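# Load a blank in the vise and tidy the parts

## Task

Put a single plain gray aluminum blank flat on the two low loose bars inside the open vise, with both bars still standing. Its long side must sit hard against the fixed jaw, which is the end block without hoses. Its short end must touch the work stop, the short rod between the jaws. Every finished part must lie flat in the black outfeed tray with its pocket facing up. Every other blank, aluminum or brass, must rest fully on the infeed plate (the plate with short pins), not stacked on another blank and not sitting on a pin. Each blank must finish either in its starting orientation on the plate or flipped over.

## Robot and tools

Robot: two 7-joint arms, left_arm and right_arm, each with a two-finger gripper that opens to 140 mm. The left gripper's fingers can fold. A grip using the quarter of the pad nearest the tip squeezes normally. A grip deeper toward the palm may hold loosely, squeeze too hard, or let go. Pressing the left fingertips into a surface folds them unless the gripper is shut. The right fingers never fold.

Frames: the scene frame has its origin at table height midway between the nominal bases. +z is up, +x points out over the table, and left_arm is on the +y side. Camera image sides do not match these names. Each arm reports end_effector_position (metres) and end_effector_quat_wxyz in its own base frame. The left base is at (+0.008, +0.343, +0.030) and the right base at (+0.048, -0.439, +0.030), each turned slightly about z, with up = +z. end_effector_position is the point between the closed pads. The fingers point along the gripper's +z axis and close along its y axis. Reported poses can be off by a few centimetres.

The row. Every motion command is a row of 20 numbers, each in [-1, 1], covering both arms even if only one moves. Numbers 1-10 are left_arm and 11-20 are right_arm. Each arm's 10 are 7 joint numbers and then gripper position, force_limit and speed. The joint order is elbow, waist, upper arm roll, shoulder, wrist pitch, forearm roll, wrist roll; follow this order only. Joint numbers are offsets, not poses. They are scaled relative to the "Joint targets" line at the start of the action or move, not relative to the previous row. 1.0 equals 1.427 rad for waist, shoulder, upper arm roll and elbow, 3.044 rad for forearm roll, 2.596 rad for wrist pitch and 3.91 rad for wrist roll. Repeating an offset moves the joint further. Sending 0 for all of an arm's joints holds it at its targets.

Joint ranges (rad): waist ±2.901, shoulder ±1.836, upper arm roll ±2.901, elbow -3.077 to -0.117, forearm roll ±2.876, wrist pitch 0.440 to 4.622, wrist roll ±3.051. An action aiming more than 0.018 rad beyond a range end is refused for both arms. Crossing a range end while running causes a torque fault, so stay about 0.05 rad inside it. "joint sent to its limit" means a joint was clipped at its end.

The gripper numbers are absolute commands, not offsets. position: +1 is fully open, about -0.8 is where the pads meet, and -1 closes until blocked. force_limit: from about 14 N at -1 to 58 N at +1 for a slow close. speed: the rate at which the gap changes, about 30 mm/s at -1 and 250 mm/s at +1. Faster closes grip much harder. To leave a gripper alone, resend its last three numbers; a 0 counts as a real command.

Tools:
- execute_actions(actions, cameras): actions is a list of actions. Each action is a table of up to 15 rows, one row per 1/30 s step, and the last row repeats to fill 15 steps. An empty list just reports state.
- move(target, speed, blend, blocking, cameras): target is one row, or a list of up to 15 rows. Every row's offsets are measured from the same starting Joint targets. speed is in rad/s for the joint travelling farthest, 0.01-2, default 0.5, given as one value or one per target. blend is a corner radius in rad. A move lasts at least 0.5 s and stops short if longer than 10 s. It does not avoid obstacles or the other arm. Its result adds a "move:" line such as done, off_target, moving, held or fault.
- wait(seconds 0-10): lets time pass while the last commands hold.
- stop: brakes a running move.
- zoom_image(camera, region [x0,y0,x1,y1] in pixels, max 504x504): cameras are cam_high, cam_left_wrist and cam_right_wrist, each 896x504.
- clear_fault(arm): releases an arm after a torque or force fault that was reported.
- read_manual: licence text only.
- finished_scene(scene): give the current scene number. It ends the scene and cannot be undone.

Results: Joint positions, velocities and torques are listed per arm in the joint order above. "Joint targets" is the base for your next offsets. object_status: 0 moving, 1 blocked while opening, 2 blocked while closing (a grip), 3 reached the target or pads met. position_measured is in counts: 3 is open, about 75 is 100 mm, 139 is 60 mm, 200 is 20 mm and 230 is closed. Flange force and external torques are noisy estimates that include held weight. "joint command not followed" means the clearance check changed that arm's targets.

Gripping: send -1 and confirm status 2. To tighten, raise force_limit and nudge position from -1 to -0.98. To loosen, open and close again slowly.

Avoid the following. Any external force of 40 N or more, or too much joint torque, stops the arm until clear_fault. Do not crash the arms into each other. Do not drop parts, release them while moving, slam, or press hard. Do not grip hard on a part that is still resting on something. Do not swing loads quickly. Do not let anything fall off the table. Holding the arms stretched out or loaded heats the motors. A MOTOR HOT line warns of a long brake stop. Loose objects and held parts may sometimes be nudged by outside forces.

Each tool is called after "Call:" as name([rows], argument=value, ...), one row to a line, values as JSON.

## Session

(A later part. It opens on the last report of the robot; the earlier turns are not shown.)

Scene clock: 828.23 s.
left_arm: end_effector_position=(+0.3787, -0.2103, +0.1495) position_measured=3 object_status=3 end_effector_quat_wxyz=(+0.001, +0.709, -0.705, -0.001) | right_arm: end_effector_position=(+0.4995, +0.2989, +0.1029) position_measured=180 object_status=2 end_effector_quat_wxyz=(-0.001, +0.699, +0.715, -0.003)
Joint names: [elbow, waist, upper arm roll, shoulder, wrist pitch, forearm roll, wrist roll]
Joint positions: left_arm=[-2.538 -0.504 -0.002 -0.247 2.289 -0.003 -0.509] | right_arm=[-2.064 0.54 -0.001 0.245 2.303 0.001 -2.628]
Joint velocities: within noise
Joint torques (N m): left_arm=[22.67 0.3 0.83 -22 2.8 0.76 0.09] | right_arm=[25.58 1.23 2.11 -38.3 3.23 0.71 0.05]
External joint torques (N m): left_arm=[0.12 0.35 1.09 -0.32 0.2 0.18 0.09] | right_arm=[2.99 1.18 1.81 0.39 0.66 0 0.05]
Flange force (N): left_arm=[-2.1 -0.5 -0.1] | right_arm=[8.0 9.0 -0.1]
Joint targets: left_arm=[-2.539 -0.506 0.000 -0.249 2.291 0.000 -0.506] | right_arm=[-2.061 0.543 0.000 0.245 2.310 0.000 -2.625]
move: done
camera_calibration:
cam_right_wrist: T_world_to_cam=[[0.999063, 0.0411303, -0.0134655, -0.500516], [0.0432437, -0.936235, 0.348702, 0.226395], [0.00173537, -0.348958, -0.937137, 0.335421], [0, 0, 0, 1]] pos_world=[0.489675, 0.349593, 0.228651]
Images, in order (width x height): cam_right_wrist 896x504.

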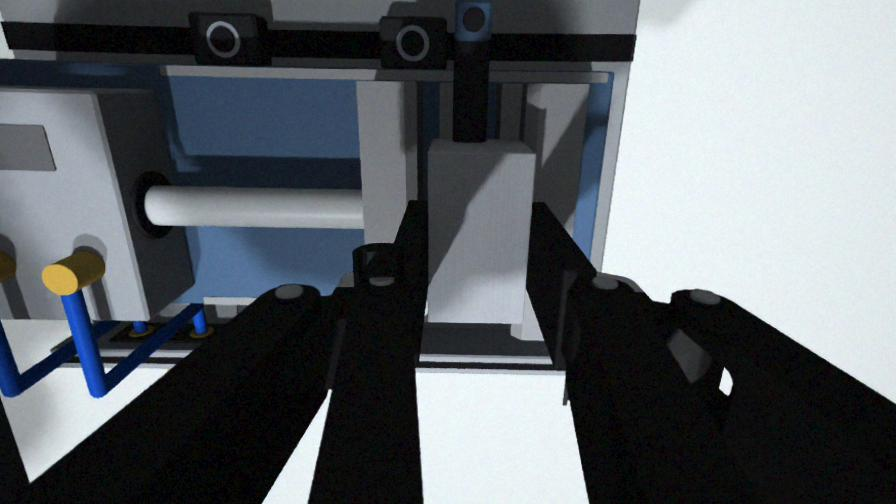

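Call:
move(target=[0,0,0,0,0,0,0,1,1,1,0,0,0,0.0015,0.0004,0,0,-1,-0.1,-1], speed=0.05, cameras=[])

Scene clock: 831.60 s.
left_arm: end_effector_position=(+0.3787, -0.2103, +0.1495) position_measured=3 object_status=3 end_effector_quat_wxyz=(+0.001, +0.709, -0.705, -0.001) | right_arm: end_effector_position=(+0.4995, +0.2989, +0.1019) position_measured=180 object_status=2 end_effector_quat_wxyz=(-0.001, +0.699, +0.716, -0.004)
Joint names: [elbow, waist, upper arm roll, shoulder, wrist pitch, forearm roll, wrist roll]
Joint positions: left_arm=[-2.538 -0.504 -0.002 -0.247 2.289 -0.003 -0.509] | right_arm=[-2.064 0.54 -0.001 0.247 2.304 0.001 -2.628]
Joint velocities: within noise
Joint torques (N m): left_arm=[22.67 0.31 0.79 -21.94 2.79 0.76 0.08] | right_arm=[25.25 1.06 2.16 -38.43 3.19 0.75 0.1]
External joint torques (N m): left_arm=[0.11 0.32 1.01 -0.26 0.19 0.18 0.07] | right_arm=[2.67 1.05 1.9 0.36 0.61 0.04 0.1]
Flange force (N): left_arm=[-1.9 -0.5 0.0] | right_arm=[7.4 7.9 0.0]
Joint targets: left_arm=[-2.539 -0.506 0.000 -0.249 2.291 0.000 -0.506] | right_arm=[-2.061 0.543 0.000 0.247 2.311 0.000 -2.625]
move: done
No camera images: "cameras" was empty.

Call:
move(target=[0,0,0,0,0,0,0,1,1,1,0,0,0,0.0015,0.0004,0,0,-1,-0.1,-1], speed=0.05, cameras=["cam_right_wrist"])

Scene clock: 833.57 s.
left_arm: end_effector_position=(+0.3787, -0.2103, +0.1495) position_measured=3 object_status=3 end_effector_quat_wxyz=(+0.001, +0.709, -0.705, -0.001) | right_arm: end_effector_position=(+0.4994, +0.2989, +0.1008) position_measured=180 object_status=2 end_effector_quat_wxyz=(-0.001, +0.699, +0.716, -0.004)
Joint names: [elbow, waist, upper arm roll, shoulder, wrist pitch, forearm roll, wrist roll]
Joint positions: left_arm=[-2.538 -0.504 -0.002 -0.247 2.289 -0.003 -0.509] | right_arm=[-2.064 0.54 -0.001 0.249 2.305 0.001 -2.628]
Joint velocities: within noise
Joint torques (N m): left_arm=[22.63 0.31 0.82 -21.91 2.79 0.76 0.06] | right_arm=[25.11 1.08 2.08 -38.46 3.17 0.76 0.12]
External joint torques (N m): left_arm=[0.16 0.35 1.06 -0.25 0.21 0.18 0.06] | right_arm=[2.7 0.97 1.72 0.11 0.61 0.06 0.12]
Flange force (N): left_arm=[-1.8 -0.7 0.0] | right_arm=[7.0 7.5 -0.4]
Joint targets: left_arm=[-2.539 -0.506 0.000 -0.249 2.291 0.000 -0.506] | right_arm=[-2.061 0.543 0.000 0.249 2.312 0.000 -2.625]
move: done
camera_calibration:
cam_right_wrist: T_world_to_cam=[[0.99903, 0.0413638, -0.0151263, -0.500283], [0.0440417, -0.935845, 0.34965, 0.226538], [0.000306999, -0.349977, -0.936758, 0.334431], [0, 0, 0, 1]] pos_world=[0.489717, 0.349741, 0.226505]
Images, in order (width x height): cam_right_wrist 896x504.

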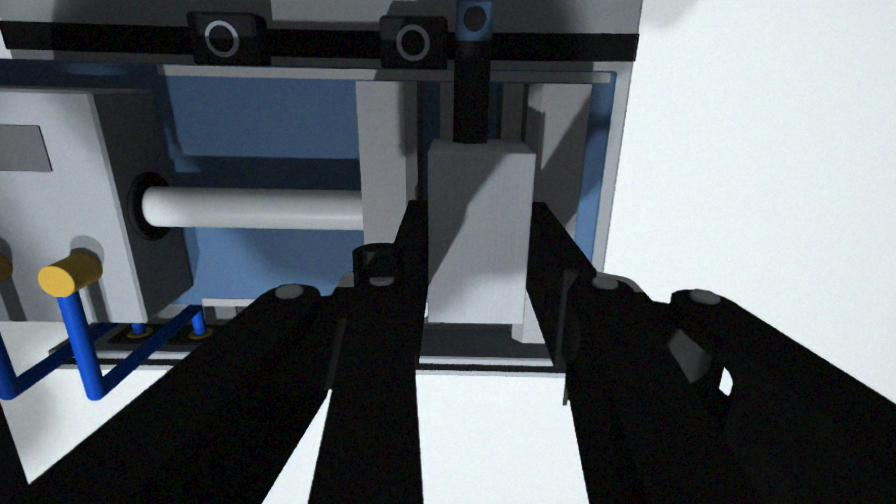

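Call:
move(target=[0,0,0,0,0,0,0,1,1,1,0,0,0,0.0015,0.0004,0,0,-1,-0.1,-1], speed=0.05, cameras=[])

Scene clock: 838.23 s.
left_arm: end_effector_position=(+0.3787, -0.2103, +0.1495) position_measured=3 object_status=3 end_effector_quat_wxyz=(+0.001, +0.709, -0.705, -0.001) | right_arm: end_effector_position=(+0.4993, +0.2989, +0.0998) position_measured=180 object_status=2 end_effector_quat_wxyz=(-0.002, +0.698, +0.716, -0.004)
Joint names: [elbow, waist, upper arm roll, shoulder, wrist pitch, forearm roll, wrist roll]
Joint positions: left_arm=[-2.538 -0.504 -0.002 -0.247 2.29 -0.003 -0.509] | right_arm=[-2.064 0.54 -0.001 0.251 2.306 0.001 -2.628]
Joint velocities: within noise
Joint torques (N m): left_arm=[22.69 0.31 0.8 -21.94 2.79 0.76 0.13] | right_arm=[25 1 2.02 -38.43 3.14 0.74 0.06]
External joint torques (N m): left_arm=[0.17 0.32 1.01 -0.28 0.19 0.18 0.13] | right_arm=[2.57 1.08 1.84 0.31 0.58 0.04 0.06]
Flange force (N): left_arm=[-1.9 -0.7 -0.1] | right_arm=[7.1 7.6 0.0]
Joint targets: left_arm=[-2.539 -0.506 0.000 -0.249 2.291 0.000 -0.506] | right_arm=[-2.061 0.543 0.000 0.251 2.313 0.000 -2.625]
move: done
No camera images: "cameras" was empty.

Call:
move(target=[0,0,0,0,0,0,0,1,1,1,0.0003,0,0,0.0015,0.0006,0,0,-1,-0.1,-1], speed=0.05, cameras=[])

Scene clock: 841.23 s.
left_arm: end_effector_position=(+0.3787, -0.2103, +0.1495) position_measured=3 object_status=3 end_effector_quat_wxyz=(+0.001, +0.709, -0.705, -0.001) | right_arm: end_effector_position=(+0.4993, +0.2989, +0.0998) position_measured=180 object_status=2 end_effector_quat_wxyz=(-0.001, +0.698, +0.716, -0.004)
Joint names: [elbow, waist, upper arm roll, shoulder, wrist pitch, forearm roll, wrist roll]
Joint positions: left_arm=[-2.538 -0.504 -0.002 -0.247 2.29 -0.003 -0.509] | right_arm=[-2.064 0.54 -0.001 0.251 2.306 0.001 -2.628]
Joint velocities: within noise
Joint torques (N m): left_arm=[22.63 0.31 0.74 -21.94 2.79 0.75 0.14] | right_arm=[25.21 1.02 2.11 -37.21 3.63 0.79 0.05]
External joint torques (N m): left_arm=[0.13 0.33 0.96 -0.25 0.19 0.18 0.14] | right_arm=[2.79 0.92 1.76 1.5 1.08 0.09 0.05]
Flange force (N): left_arm=[-1.9 -0.6 0.0] | right_arm=[8.5 10.6 2.7]
Joint targets: left_arm=[-2.539 -0.506 0.000 -0.249 2.291 0.000 -0.506] | right_arm=[-2.060 0.543 0.000 0.253 2.315 0.000 -2.625]
move: done
No camera images: "cameras" was empty.

Call:
move(target=[0,0,0,0,0,0,0,1,1,1,0,0,0,0,0,0,0,-0.15,-0.1,-1], speed=0.05, cameras=["cam_right_wrist"])

Call:
zoom_image(camera="cam_right_wrist", region=[396, 60, 620, 186])

Scene clock: 858.10 s.
left_arm: end_effector_position=(+0.3787, -0.2103, +0.1495) position_measured=3 object_status=3 end_effector_quat_wxyz=(+0.001, +0.709, -0.705, -0.001) | right_arm: end_effector_position=(+0.5008, +0.3006, +0.1005) position_measured=148 object_status=0 end_effector_quat_wxyz=(-0.001, +0.698, +0.716, -0.002)
Joint names: [elbow, waist, upper arm roll, shoulder, wrist pitch, forearm roll, wrist roll]
Joint positions: left_arm=[-2.538 -0.504 -0.002 -0.247 2.29 -0.003 -0.509] | right_arm=[-2.062 0.541 -0.001 0.252 2.31 0.001 -2.628]
Joint velocities: within noise
Joint torques (N m): left_arm=[22.68 0.28 0.8 -21.93 2.79 0.75 0.06] | right_arm=[24.19 0.18 1.02 -37.64 2.75 0.73 0.07]
External joint torques (N m): left_arm=[0.11 0.3 1.03 -0.21 0.18 0.17 0.06] | right_arm=[1.75 0.13 0.71 1.09 0.18 0.03 0.07]
Flange force (N): left_arm=[-1.8 -0.6 0.0] | right_arm=[5.3 7.9 0.9]
Joint targets: left_arm=[-2.539 -0.506 0.000 -0.249 2.291 0.000 -0.506] | right_arm=[-2.060 0.543 0.000 0.253 2.315 0.000 -2.625]
move: done
camera_calibration:
cam_right_wrist: T_world_to_cam=[[0.999021, 0.0428599, -0.0109456, -0.50266], [0.0439904, -0.936581, 0.34768, 0.22867], [0.00465011, -0.347821, -0.93755, 0.331989], [0, 0, 0, 1]] pos_world=[0.490565, 0.351185, 0.22625]
Images, in order (width x height): cam_right_wrist 896x504.

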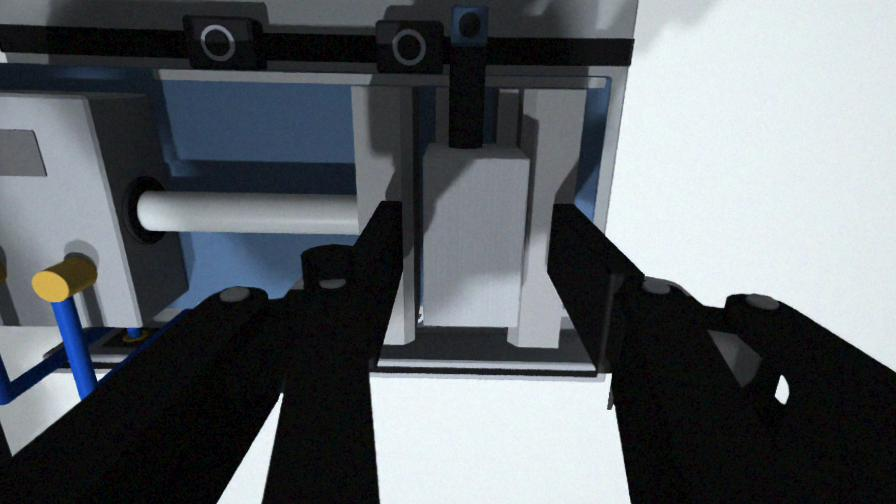

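Scaled by 2.250 from the camera's 896x504 image, which has a finer 1280x720 frame.

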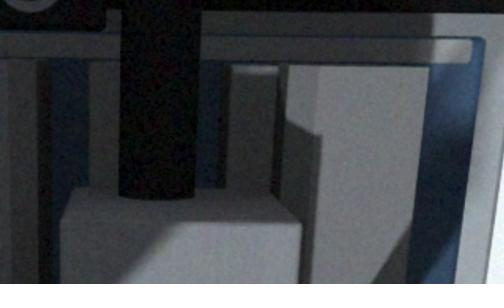

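Call:
move(target=[0,0,0,0,0,0,0,-0.09,-0.1,-0.5,0.0652,0,0,-0.0939,-0.0871,0,0,-0.15,-0.1,-1], speed=0.15, cameras=["cam_right_wrist", "cam_left_wrist"])

Call:
zoom_image(camera="cam_right_wrist", region=[380, 120, 604, 246])

Scene clock: 869.70 s.
left_arm: end_effector_position=(+0.3787, -0.2103, +0.1495) position_measured=140 object_status=3 end_effector_quat_wxyz=(+0.001, +0.709, -0.705, -0.001) | right_arm: end_effector_position=(+0.5006, +0.3006, +0.2007) position_measured=148 object_status=3 end_effector_quat_wxyz=(+0.000, +0.698, +0.716, +0.003)
Joint names: [elbow, waist, upper arm roll, shoulder, wrist pitch, forearm roll, wrist roll]
Joint positions: left_arm=[-2.538 -0.504 -0.002 -0.247 2.29 -0.003 -0.509] | right_arm=[-1.968 0.541 -0.001 0.12 2.093 0.001 -2.628]
Joint velocities: left_arm=[within noise] | right_arm=[0 0 -0.002 0.001 -0.004 0.001 0]
Joint torques (N m): left_arm=[22.74 0.32 0.78 -21.93 2.79 0.75 0.08] | right_arm=[25.65 0.06 0.85 -35.61 2.25 0.83 0.1]
External joint torques (N m): left_arm=[0.38 0.32 0.98 -0.44 0.22 0.17 0.08] | right_arm=[1.42 0.07 0.74 0.55 -0.34 0 0.1]
Flange force (N): left_arm=[-1.7 -0.7 -0.6] | right_arm=[4.4 6.1 -2.3]
Joint targets: left_arm=[-2.539 -0.506 0.000 -0.249 2.291 0.000 -0.506] | right_arm=[-1.967 0.543 0.000 0.119 2.089 0.000 -2.625]
move: done
camera_calibration:
cam_left_wrist: T_world_to_cam=[[-0.999986, -0.00399634, 0.00354076, 0.384271], [-0.00256481, 0.941173, 0.337916, 0.156498], [-0.0046829, 0.337902, -0.94117, 0.356451], [0, 0, 0, 1]] pos_world=[0.386336, -0.266201, 0.281237]
cam_right_wrist: T_world_to_cam=[[0.999065, 0.0431288, -0.0031397, -0.50299], [0.0415834, -0.938266, 0.343406, 0.196429], [0.0118648, -0.343215, -0.939182, 0.421228], [0, 0, 0, 1]] pos_world=[0.489354, 0.350568, 0.326575]
Images, in order (width x height): cam_left_wrist 896x504, cam_right_wrist 896x504.

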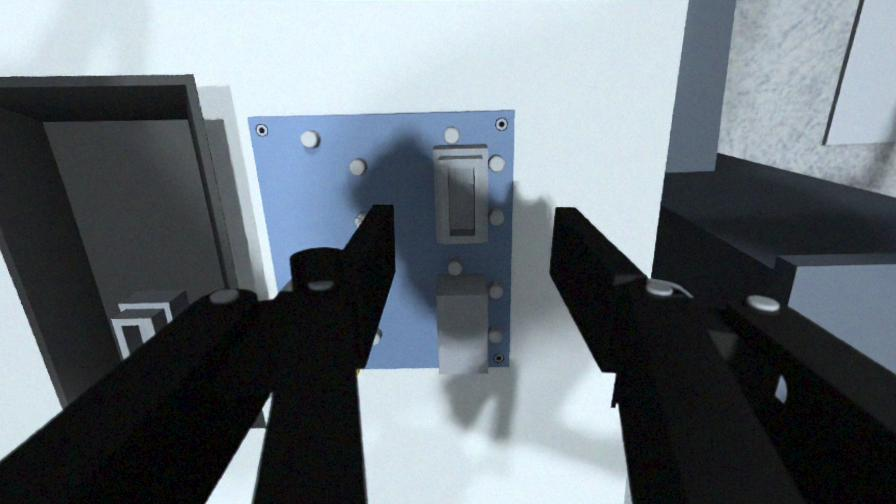

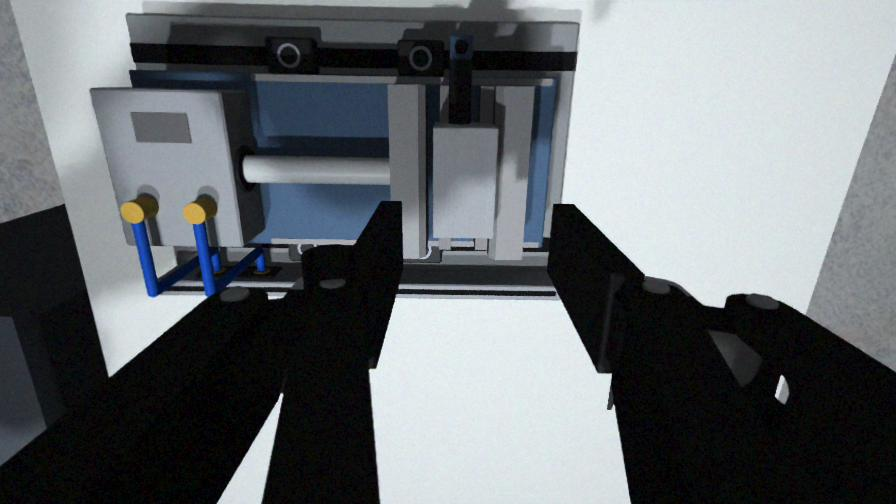

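Scaled by 2.250 from the camera's 896x504 image, which has a finer 1280x720 frame.

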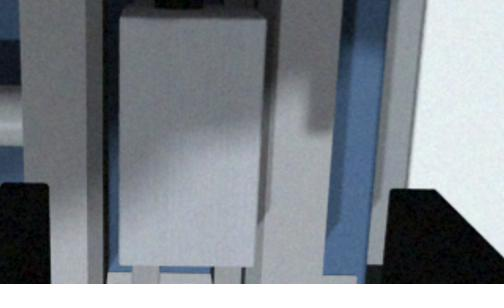

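Call:
zoom_image(camera="cam_left_wrist", region=[372, 100, 552, 280])

Scaled by 2.800 from the camera's 896x504 image, which has a finer 1280x720 frame.

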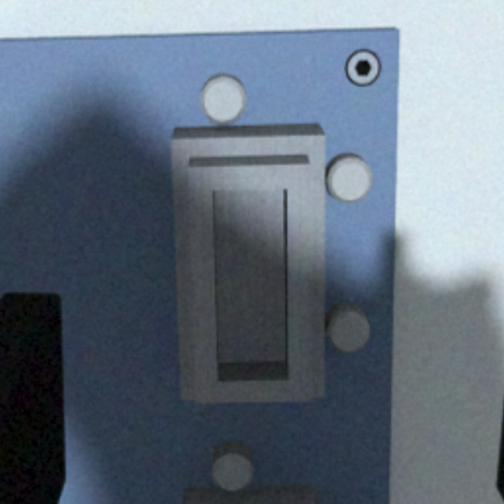

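Call:
move(target=[-0.05914,0.01836,0,0.0983,0.08617,0,-0.0005,-0.09,-0.1,-0.5,0,0,0,0,0,0,0,-0.15,-0.1,-1], speed=0.3, cameras=["cam_left_wrist"])

Call:
zoom_image(camera="cam_left_wrist", region=[336, 100, 616, 300])

Scene clock: 933.57 s.
left_arm: end_effector_position=(+0.3787, -0.1988, +0.0755) position_measured=140 object_status=3 end_effector_quat_wxyz=(+0.001, +0.717, -0.697, +0.000) | right_arm: end_effector_position=(+0.5003, +0.3005, +0.2006) position_measured=148 object_status=3 end_effector_quat_wxyz=(+0.000, +0.698, +0.716, +0.002)
Joint names: [elbow, waist, upper arm roll, shoulder, wrist pitch, forearm roll, wrist roll]
Joint positions: left_arm=[-2.622 -0.481 -0.001 -0.11 2.511 -0.003 -0.509] | right_arm=[-1.968 0.541 -0.001 0.12 2.092 0.001 -2.628]
Joint velocities: left_arm=[0 0 -0.001 0.002 0.003 0 -0.001] | right_arm=[within noise]
Joint torques (N m): left_arm=[19.84 0.99 0.87 -23.61 2.94 0.64 0.01] | right_arm=[25.63 0.1 0.85 -35.55 2.34 0.84 0]
External joint torques (N m): left_arm=[-0.14 0.96 0.93 0.33 0.33 0.19 0.01] | right_arm=[1.4 0.08 0.71 0.6 -0.25 0.01 0]
Flange force (N): left_arm=[-1.9 -1.4 1.9] | right_arm=[4.2 6.1 -2.0]
Joint targets: left_arm=[-2.623 -0.480 0.000 -0.108 2.515 0.000 -0.508] | right_arm=[-1.967 0.543 0.000 0.119 2.089 0.000 -2.625]
move: done
camera_calibration:
cam_left_wrist: T_world_to_cam=[[-0.999613, -0.0276779, 0.00284292, 0.379788], [-0.0250903, 0.940864, 0.337855, 0.179105], [-0.0120259, 0.337653, -0.941194, 0.285626], [0, 0, 0, 1]] pos_world=[0.38757, -0.254445, 0.207238]
Images, in order (width x height): cam_left_wrist 896x504.

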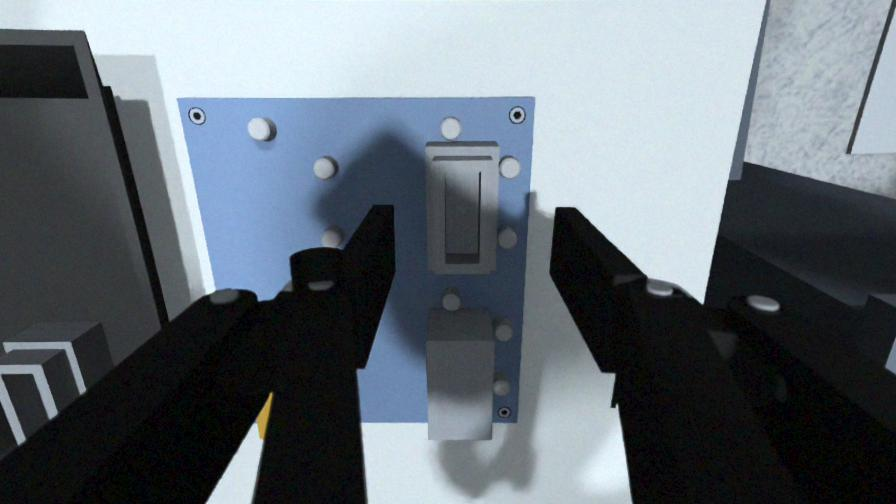

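Scaled by 1.800 from the camera's 896x504 image, which has a finer 1280x720 frame.

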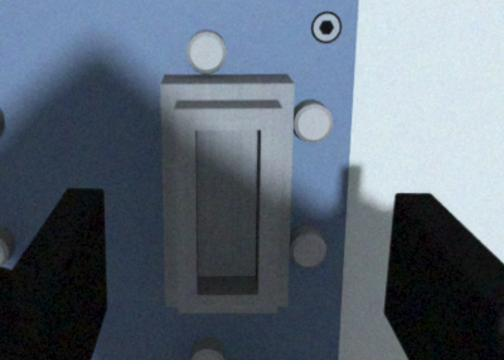

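Call:
move(target=[-0.0073,0.0051,0,0.05774,0.0361,0,0.0016,-0.09,-0.1,-0.5,0,0,0,0,0,0,0,-0.15,-0.1,-1], speed=0.2, cameras=["cam_left_wrist"])

Call:
zoom_image(camera="cam_left_wrist", region=[336, 120, 616, 320])

Scene clock: 968.43 s.
left_arm: end_effector_position=(+0.3811, -0.1965, +0.0446) position_measured=140 object_status=3 end_effector_quat_wxyz=(+0.001, +0.718, -0.696, +0.000) | right_arm: end_effector_position=(+0.5003, +0.3004, +0.2006) position_measured=148 object_status=3 end_effector_quat_wxyz=(+0.000, +0.698, +0.716, +0.002)
Joint names: [elbow, waist, upper arm roll, shoulder, wrist pitch, forearm roll, wrist roll]
Joint positions: left_arm=[-2.633 -0.474 -0.001 -0.027 2.605 -0.003 -0.505] | right_arm=[-1.968 0.542 -0.001 0.12 2.092 0.001 -2.628]
Joint velocities: left_arm=[0 -0.001 -0.001 0 0.004 0.001 0] | right_arm=[within noise]
Joint torques (N m): left_arm=[18.63 0.95 0.93 -24.97 2.99 0.57 0.2] | right_arm=[25.67 0.07 0.87 -35.57 2.36 0.87 0.01]
External joint torques (N m): left_arm=[0.06 0.97 0.96 0.43 0.39 0.18 0.2] | right_arm=[1.41 0.04 0.72 0.64 -0.23 0.04 0.01]
Flange force (N): left_arm=[-1.9 -2.2 2.3] | right_arm=[4.2 6.3 -2.0]
Joint targets: left_arm=[-2.633 -0.472 0.000 -0.026 2.608 0.000 -0.501] | right_arm=[-1.967 0.543 0.000 0.119 2.089 0.000 -2.625]
move: done
camera_calibration:
cam_left_wrist: T_world_to_cam=[[-0.999504, -0.0314271, 0.00191591, 0.381669], [-0.0289371, 0.940886, 0.337486, 0.188926], [-0.0124089, 0.337263, -0.941329, 0.255917], [0, 0, 0, 1]] pos_world=[0.390122, -0.252074, 0.176411]
Images, in order (width x height): cam_left_wrist 896x504.

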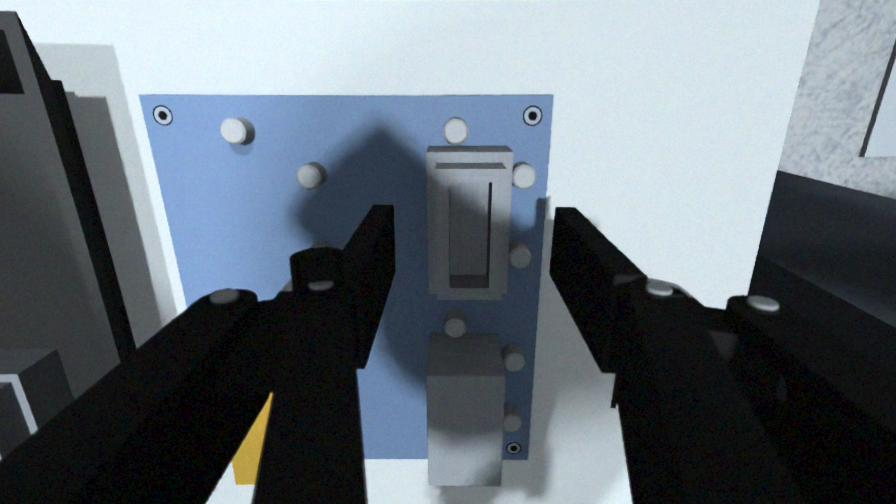

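Scaled by 1.800 from the camera's 896x504 image, which has a finer 1280x720 frame.

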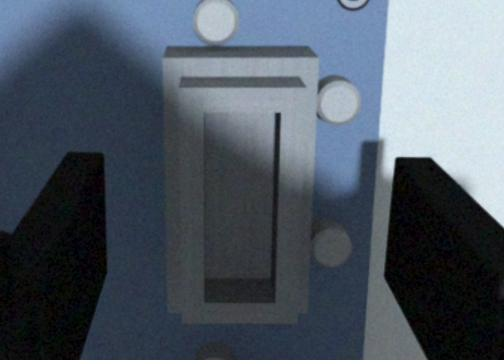

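Call:
move([
  [-0.0008,0.00175,0,0.02712,0.0158,0,0,-0.09,-0.1,-0.5,0,0,0,0,0,0,0,-0.15,-0.1,-1],
  [-0.0008,0.00175,0,0.02712,0.0158,0,0,-1,-0.1,-1,0,0,0,0,0,0,0,-0.15,-0.1,-1],
], speed=0.08, cameras=["cam_left_wrist"])

Call:
zoom_image(camera="cam_left_wrist", region=[336, 120, 616, 320])

Scene clock: 989.73 s.
left_arm: end_effector_position=(+0.3829, -0.1962, +0.0315) position_measured=181 object_status=0 end_effector_quat_wxyz=(+0.000, +0.719, -0.695, +0.001) | right_arm: end_effector_position=(+0.5002, +0.3004, +0.2006) position_measured=148 object_status=3 end_effector_quat_wxyz=(+0.000, +0.698, +0.716, +0.002)
Joint names: [elbow, waist, upper arm roll, shoulder, wrist pitch, forearm roll, wrist roll]
Joint positions: left_arm=[-2.634 -0.471 -0.001 0.011 2.647 -0.003 -0.505] | right_arm=[-1.968 0.542 -0.001 0.12 2.092 0.001 -2.628]
Joint velocities: within noise
Joint torques (N m): left_arm=[17.32 0.97 0.97 -24.26 3.05 0.55 0.12] | right_arm=[25.63 0.09 0.89 -35.61 2.37 0.84 0.01]
External joint torques (N m): left_arm=[-0.68 1 0.99 1.92 0.43 0.18 0.12] | right_arm=[1.46 0.2 0.86 0.49 -0.2 0.01 0.01]
Flange force (N): left_arm=[-1.3 -3.1 6.8] | right_arm=[4.3 5.9 -2.1]
Joint targets: left_arm=[-2.635 -0.470 0.000 0.013 2.649 0.000 -0.501] | right_arm=[-1.967 0.543 0.000 0.119 2.089 0.000 -2.625]
move: done
camera_calibration:
cam_left_wrist: T_world_to_cam=[[-0.999436, -0.0335857, -0.000301903, 0.383129], [-0.03173, 0.94119, 0.336383, 0.194274], [-0.0110135, 0.336203, -0.941725, 0.242693], [0, 0, 0, 1]] pos_world=[0.39175, -0.251575, 0.163315]
Images, in order (width x height): cam_left_wrist 896x504.

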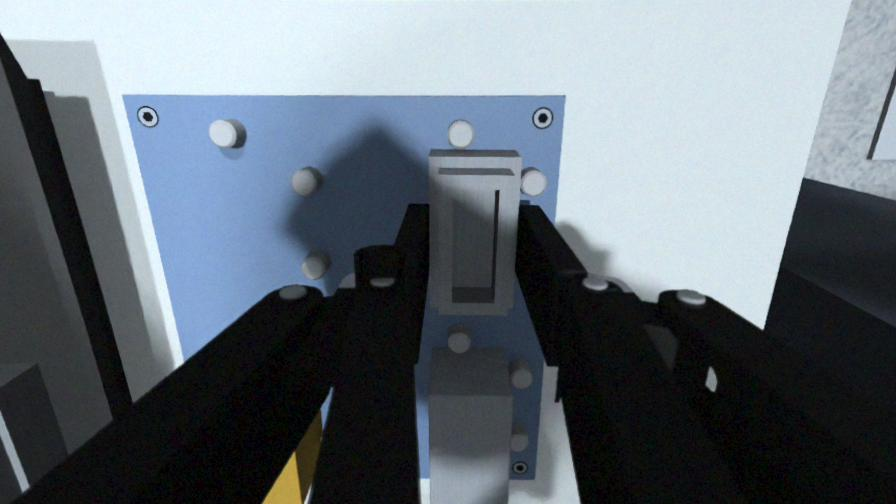

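Scaled by 1.800 from the camera's 896x504 image, which has a finer 1280x720 frame.

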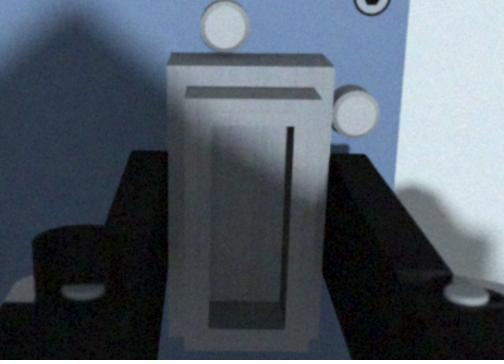

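Call:
wait(seconds=0.3, cameras=[])

Scene clock: 1004.77 s.
left_arm: end_effector_position=(+0.3829, -0.1962, +0.0315) position_measured=181 object_status=2 end_effector_quat_wxyz=(+0.000, +0.719, -0.695, +0.001) | right_arm: end_effector_position=(+0.5002, +0.3004, +0.2006) position_measured=148 object_status=3 end_effector_quat_wxyz=(+0.000, +0.698, +0.716, +0.002)
Joint names: [elbow, waist, upper arm roll, shoulder, wrist pitch, forearm roll, wrist roll]
Joint positions: left_arm=[-2.634 -0.471 -0.001 0.011 2.647 -0.003 -0.505] | right_arm=[-1.968 0.542 -0.001 0.12 2.092 0.001 -2.628]
Joint velocities: within noise
Joint torques (N m): left_arm=[17.3 0.95 0.89 -24.28 3.08 0.55 0.14] | right_arm=[25.67 0.06 0.86 -35.58 2.38 0.85 0.07]
External joint torques (N m): left_arm=[-0.69 0.94 0.88 1.86 0.47 0.18 0.14] | right_arm=[1.49 -0.06 0.62 0.54 -0.2 0.02 0.07]
Flange force (N): left_arm=[-1.2 -2.8 6.7] | right_arm=[4.2 6.3 -2.1]
Joint targets: left_arm=[-2.635 -0.470 0.000 0.013 2.649 0.000 -0.501] | right_arm=[-1.967 0.543 0.000 0.119 2.089 0.000 -2.625]
Tool commands: left_gripper/position=-1.0 left_gripper/force_limit=-0.1 left_gripper/speed=-1.0 right_gripper/position=-0.15 right_gripper/force_limit=-0.1 right_gripper/speed=-1.0
wait: 0.30 s; at rest from the start
No camera images: "cameras" was empty.

Call:
move([
  [0,0,0,0,0,0,0,-0.09,-0.1,-1,0,0,0,0,0,0,0,-0.15,-0.1,-1],
  [0.0014,0,0,-0.0126,-0.0081,0,0,-0.09,-0.1,-1,0,0,0,0,0,0,0,-0.15,-0.1,-1],
  [0.0014,0,0,-0.0126,-0.0081,0,0,-1,-0.1,-1,0,0,0,0,0,0,0,-0.15,-0.1,-1],
], speed=0.08, cameras=["cam_left_wrist"])

Call:
zoom_image(camera="cam_left_wrist", region=[336, 120, 616, 320])

Scene clock: 1021.57 s.
left_arm: end_effector_position=(+0.3820, -0.1957, +0.0362) position_measured=193 object_status=0 end_effector_quat_wxyz=(+0.001, +0.719, -0.695, +0.000) | right_arm: end_effector_position=(+0.5002, +0.3004, +0.2006) position_measured=148 object_status=3 end_effector_quat_wxyz=(+0.000, +0.698, +0.716, +0.002)
Joint names: [elbow, waist, upper arm roll, shoulder, wrist pitch, forearm roll, wrist roll]
Joint positions: left_arm=[-2.634 -0.471 -0.001 -0.003 2.63 -0.003 -0.505] | right_arm=[-1.968 0.542 -0.001 0.12 2.092 0.001 -2.628]
Joint velocities: within noise
Joint torques (N m): left_arm=[18.34 0.92 0.92 -26.2 2.57 0.56 0.14] | right_arm=[25.64 0.09 0.83 -35.58 2.38 0.83 0.02]
External joint torques (N m): left_arm=[0.18 0.88 0.89 -0.36 -0.03 0.18 0.14] | right_arm=[1.47 0 0.63 0.49 -0.2 0 0.02]
Flange force (N): left_arm=[-2.2 -0.9 -1.1] | right_arm=[4.1 6.1 -2.1]
Joint targets: left_arm=[-2.633 -0.470 0.000 -0.005 2.628 0.000 -0.501] | right_arm=[-1.967 0.543 0.000 0.119 2.089 0.000 -2.625]
move: done
camera_calibration:
cam_left_wrist: T_world_to_cam=[[-0.999435, -0.0335782, 0.00175595, 0.382181], [-0.0310166, 0.940838, 0.337435, 0.191821], [-0.0129825, 0.337189, -0.941347, 0.247943], [0, 0, 0, 1]] pos_world=[0.391134, -0.251244, 0.168002]
Images, in order (width x height): cam_left_wrist 896x504.

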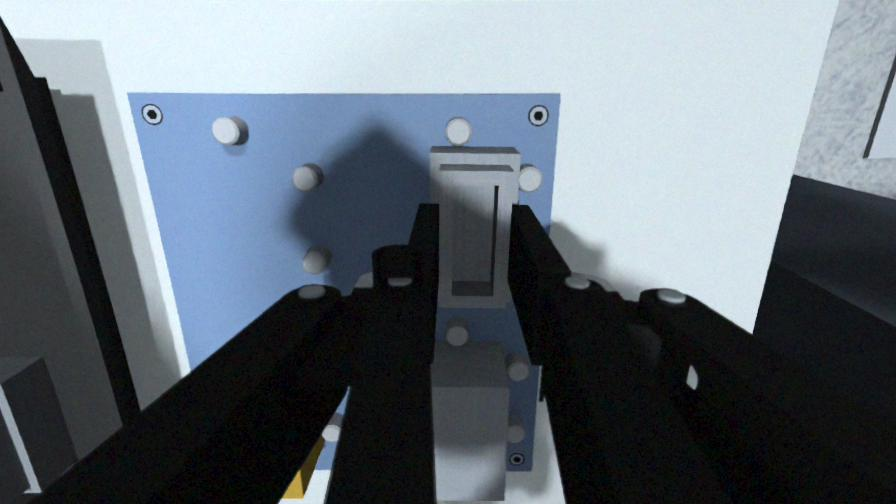

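Scaled by 1.800 from the camera's 896x504 image, which has a finer 1280x720 frame.

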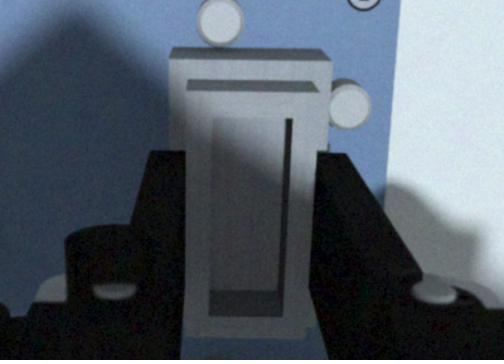

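Call:
move(target=[0.0347,0,0,-0.1415,-0.0965,0,0,-1,-0.1,-1,0,0,0,0,0,0,0,-0.15,-0.1,-1], speed=0.2, cameras=["cam_left_wrist"])

Scene clock: 1045.13 s.
left_arm: end_effector_position=(+0.3817, -0.1957, +0.1193) position_measured=193 object_status=2 end_effector_quat_wxyz=(+0.001, +0.719, -0.695, +0.000) | right_arm: end_effector_position=(+0.5002, +0.3004, +0.2006) position_measured=148 object_status=3 end_effector_quat_wxyz=(+0.000, +0.698, +0.716, +0.002)
Joint names: [elbow, waist, upper arm roll, shoulder, wrist pitch, forearm roll, wrist roll]
Joint positions: left_arm=[-2.585 -0.471 -0.001 -0.204 2.38 -0.003 -0.505] | right_arm=[-1.968 0.542 -0.001 0.12 2.092 0.001 -2.628]
Joint velocities: left_arm=[-0.001 0 0.001 0 -0.004 0 0] | right_arm=[within noise]
Joint torques (N m): left_arm=[22.29 0.93 0.76 -23.28 2.68 0.7 0.11] | right_arm=[25.64 0.02 0.83 -35.57 2.38 0.85 0.04]
External joint torques (N m): left_arm=[0.76 0.97 0.97 -1.13 0.08 0.17 0.11] | right_arm=[1.27 -0.04 0.65 0.84 -0.23 0.02 0.04]
Flange force (N): left_arm=[-2.7 -0.4 -2.8] | right_arm=[4.2 6.3 -1.6]
Joint targets: left_arm=[-2.583 -0.470 0.000 -0.207 2.378 0.000 -0.501] | right_arm=[-1.967 0.543 0.000 0.119 2.089 0.000 -2.625]
move: done
camera_calibration:
cam_left_wrist: T_world_to_cam=[[-0.999447, -0.0331563, 0.00255683, 0.381703], [-0.030348, 0.940825, 0.337532, 0.163495], [-0.0135968, 0.337268, -0.941311, 0.32643], [0, 0, 0, 1]] pos_world=[0.390892, -0.251258, 0.251112]
Images, in order (width x height): cam_left_wrist 896x504.

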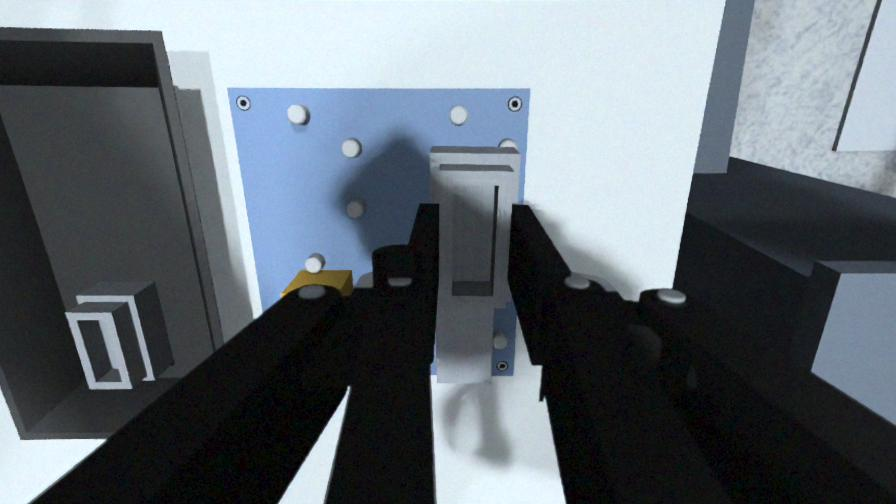

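Call:
zoom_image(camera="cam_left_wrist", region=[0, 20, 280, 460])

Scaled by 1.145 from the camera's 896x504 image, which has a finer 1280x720 frame.

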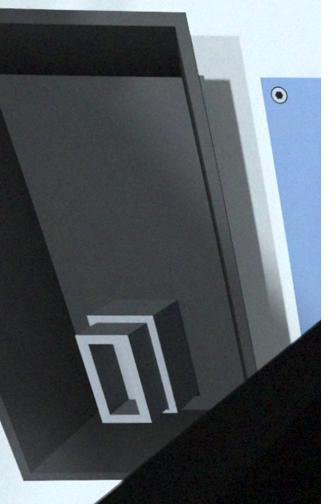

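Call:
move(target=[0.497,0.1156,0,0.3714,-0.0698,0,0.0415,-1,-0.1,-1,0,0,0,0,0,0,0,-0.15,-0.1,-1], speed=0.5, cameras=["cam_left_wrist"])

Scene clock: 1073.57 s.
left_arm: end_effector_position=(+0.5959, -0.1892, +0.1289) position_measured=193 object_status=2 end_effector_quat_wxyz=(+0.001, +0.721, -0.693, +0.000) | right_arm: end_effector_position=(+0.5002, +0.3005, +0.2006) position_measured=148 object_status=3 end_effector_quat_wxyz=(+0.000, +0.698, +0.716, +0.002)
Joint names: [elbow, waist, upper arm roll, shoulder, wrist pitch, forearm roll, wrist roll]
Joint positions: left_arm=[-1.877 -0.306 0 0.323 2.198 -0.003 -0.344] | right_arm=[-1.968 0.542 -0.001 0.12 2.092 0.001 -2.628]
Joint velocities: left_arm=[0.001 -0.001 0 -0.001 0 0 0.006] | right_arm=[within noise]
Joint torques (N m): left_arm=[24.33 0.66 0.97 -41.94 2.64 0.78 0.12] | right_arm=[25.68 0.04 0.88 -35.59 2.4 0.85 0.05]
External joint torques (N m): left_arm=[0.96 0.7 0.74 -0.19 0.04 0.17 0.12] | right_arm=[1.32 0.06 0.78 0.81 -0.2 0.02 0.05]
Flange force (N): left_arm=[-0.1 -3.7 -1.0] | right_arm=[4.4 6.3 -1.6]
Joint targets: left_arm=[-1.874 -0.305 0.000 0.323 2.197 0.000 -0.339] | right_arm=[-1.967 0.543 0.000 0.119 2.089 0.000 -2.625]
move: done
camera_calibration:
cam_left_wrist: T_world_to_cam=[[-0.999241, -0.0388343, 0.0029407, 0.594709], [-0.0355772, 0.940933, 0.336719, 0.163883], [-0.0158432, 0.336359, -0.9416, 0.337316], [0, 0, 0, 1]] pos_world=[0.605432, -0.244567, 0.260685]
Images, in order (width x height): cam_left_wrist 896x504.

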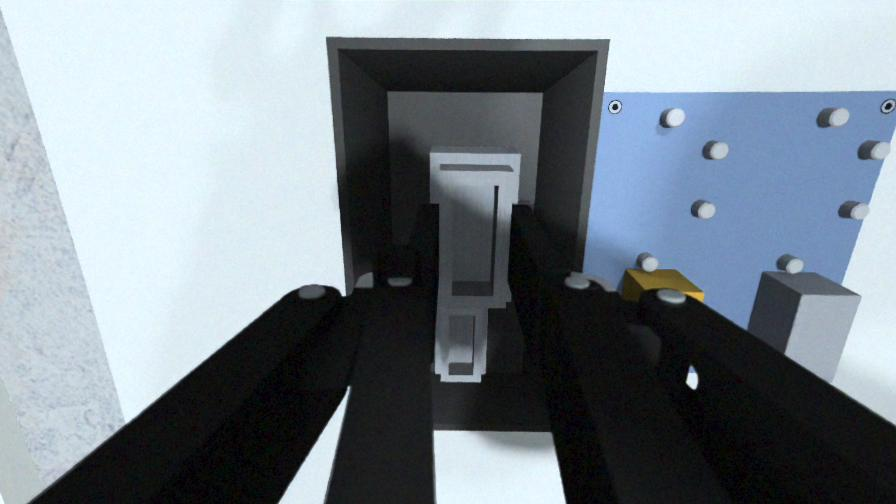

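Call:
zoom_image(camera="cam_left_wrist", region=[310, 20, 630, 450])

Scaled by 1.172 from the camera's 896x504 image, which has a finer 1280x720 frame.

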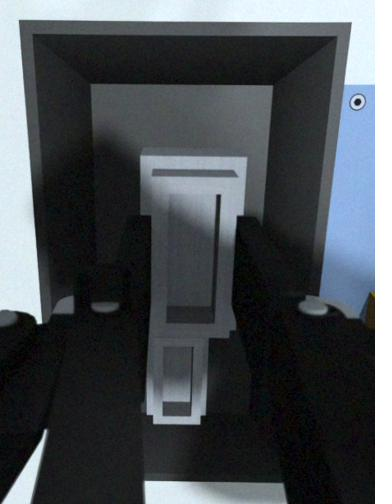

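Call:
move(target=[-0.0412,0.0071,0,0.0983,0.0773,0,0.0024,-1,-0.1,-1,0,0,0,0,0,0,0,-0.15,-0.1,-1], speed=0.2, cameras=["cam_left_wrist"])

Scene clock: 1100.80 s.
left_arm: end_effector_position=(+0.5981, -0.1835, +0.0387) position_measured=193 object_status=2 end_effector_quat_wxyz=(+0.000, +0.721, -0.693, +0.002) | right_arm: end_effector_position=(+0.5002, +0.3005, +0.2006) position_measured=148 object_status=3 end_effector_quat_wxyz=(+0.000, +0.698, +0.716, +0.002)
Joint names: [elbow, waist, upper arm roll, shoulder, wrist pitch, forearm roll, wrist roll]
Joint positions: left_arm=[-1.93 -0.296 0 0.457 2.391 -0.003 -0.334] | right_arm=[-1.968 0.542 -0.001 0.12 2.092 0.001 -2.628]
Joint velocities: left_arm=[-0.001 0.001 0 0.001 0.004 0 0.001] | right_arm=[within noise]
Joint torques (N m): left_arm=[20.25 1.01 1.04 -40.08 3.46 0.69 0.16] | right_arm=[25.68 0.07 0.82 -35.6 2.39 0.84 0.09]
External joint torques (N m): left_arm=[-1.35 0.88 0.55 3.81 0.85 0.17 0.16] | right_arm=[1.48 -0.1 0.53 0.54 -0.19 0 0.09]
Flange force (N): left_arm=[-0.6 -2.9 8.6] | right_arm=[4.1 6.3 -2.1]
Joint targets: left_arm=[-1.933 -0.295 0.000 0.463 2.397 0.000 -0.330] | right_arm=[-1.967 0.543 0.000 0.119 2.089 0.000 -2.625]
move: done
camera_calibration:
cam_left_wrist: T_world_to_cam=[[-0.999273, -0.0380979, -0.00151446, 0.597768], [-0.0363969, 0.94132, 0.335549, 0.189618], [-0.0113581, 0.33536, -0.942022, 0.247676], [0, 0, 0, 1]] pos_world=[0.607048, -0.238778, 0.170595]
Images, in order (width x height): cam_left_wrist 896x504.

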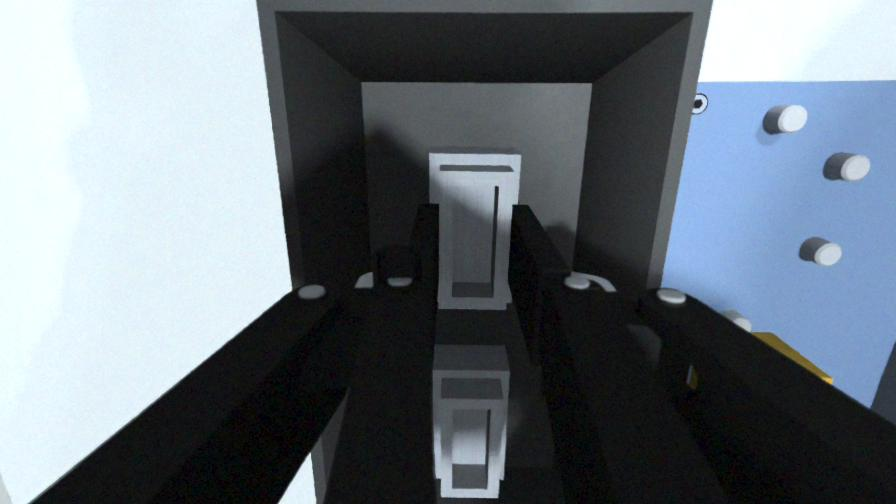

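Call:
zoom_image(camera="cam_left_wrist", region=[340, 70, 620, 330])

Scaled by 1.800 from the camera's 896x504 image, which has a finer 1280x720 frame.

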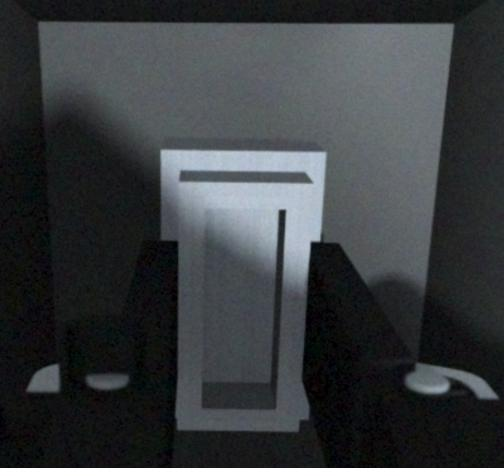

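Call:
move([
  [0.0015,0,0,-0.0026,-0.0022,0,0,-1,-0.1,-1,0,0,0,0,0,0,0,-0.15,-0.1,-1],
  [0.0015,0,0,-0.0026,-0.0022,0,0,-0.2,-0.1,-1,0,0,0,0,0,0,0,-0.15,-0.1,-1],
  [0.0415,0,0,-0.0997,-0.0782,0,0,-0.2,-0.1,-1,0,0,0,0,0,0,0,-0.15,-0.1,-1],
], speed=[0.05,0.05,0.15], cameras=["cam_left_wrist","cam_high"])

Call:
zoom_image(camera="cam_left_wrist", region=[310, 20, 630, 450])

Scene clock: 1141.97 s.
left_arm: end_effector_position=(+0.5985, -0.1837, +0.1302) position_measured=154 object_status=3 end_effector_quat_wxyz=(+0.001, +0.720, -0.694, +0.001) | right_arm: end_effector_position=(+0.5002, +0.3005, +0.2006) position_measured=148 object_status=3 end_effector_quat_wxyz=(+0.000, +0.698, +0.716, +0.002)
Joint names: [elbow, waist, upper arm roll, shoulder, wrist pitch, forearm roll, wrist roll]
Joint positions: left_arm=[-1.875 -0.296 0 0.322 2.197 -0.003 -0.333] | right_arm=[-1.968 0.542 -0.001 0.12 2.092 0.001 -2.628]
Joint velocities: left_arm=[-0.001 0 0 -0.001 -0.005 -0.002 -0.001] | right_arm=[within noise]
Joint torques (N m): left_arm=[23.45 0.95 0.96 -41.61 2.42 0.79 0.11] | right_arm=[25.68 0.01 0.9 -35.59 2.39 0.85 0.03]
External joint torques (N m): left_arm=[0.11 0.98 0.72 0.04 -0.17 0.18 0.11] | right_arm=[1.48 -0.02 0.75 0.56 -0.19 0.02 0.03]
Flange force (N): left_arm=[-1.3 -1.3 -0.4] | right_arm=[4.2 6.3 -2.1]
Joint targets: left_arm=[-1.874 -0.295 0.000 0.321 2.194 0.000 -0.330] | right_arm=[-1.967 0.543 0.000 0.119 2.089 0.000 -2.625]
move: done
camera_calibration:
cam_left_wrist: T_world_to_cam=[[-0.999309, -0.0371433, 0.00104344, 0.598127], [-0.0346325, 0.941199, 0.336074, 0.157952], [-0.013465, 0.335805, -0.941835, 0.335323], [0, 0, 0, 1]] pos_world=[0.607699, -0.239051, 0.262112]
Images, in order (width x height): cam_high 896x504, cam_left_wrist 896x504.

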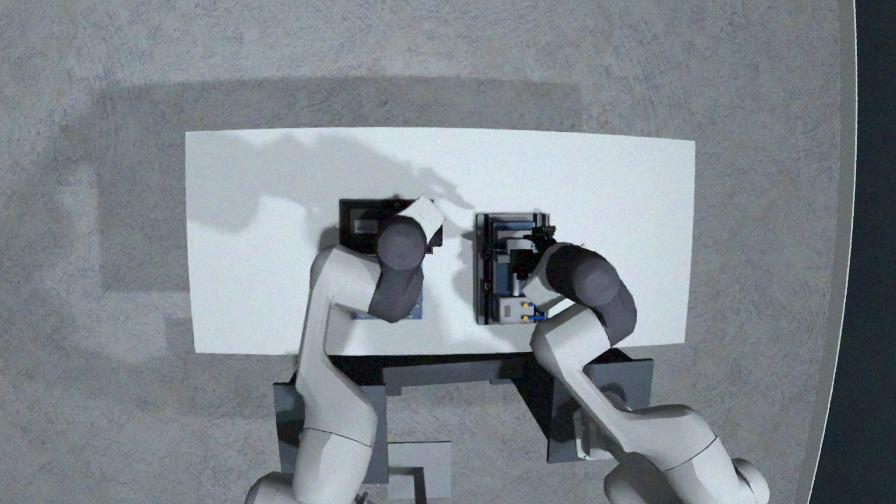

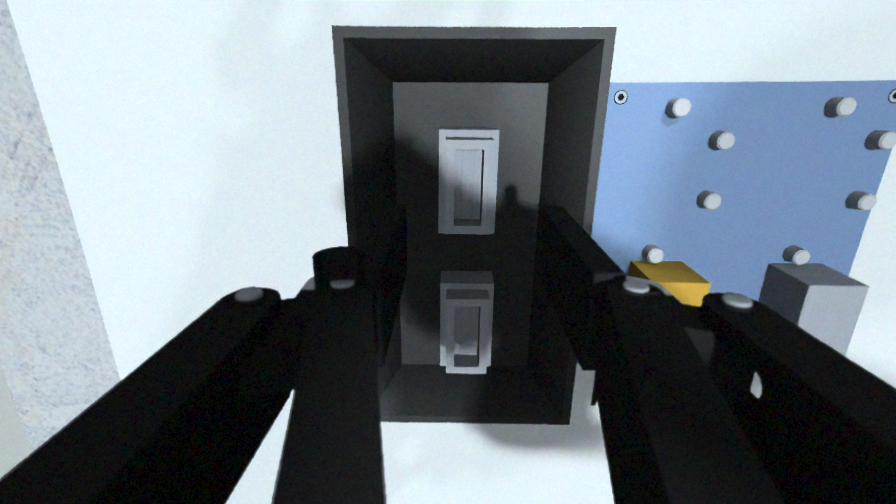

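Scaled by 1.172 from the camera's 896x504 image, which has a finer 1280x720 frame.

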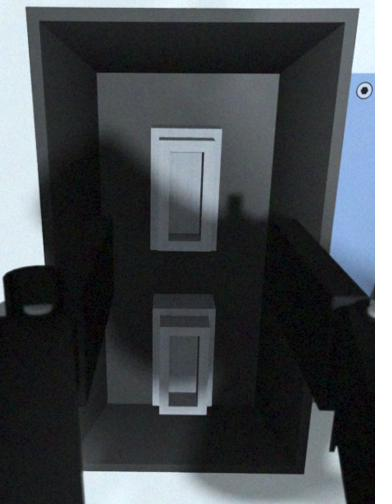

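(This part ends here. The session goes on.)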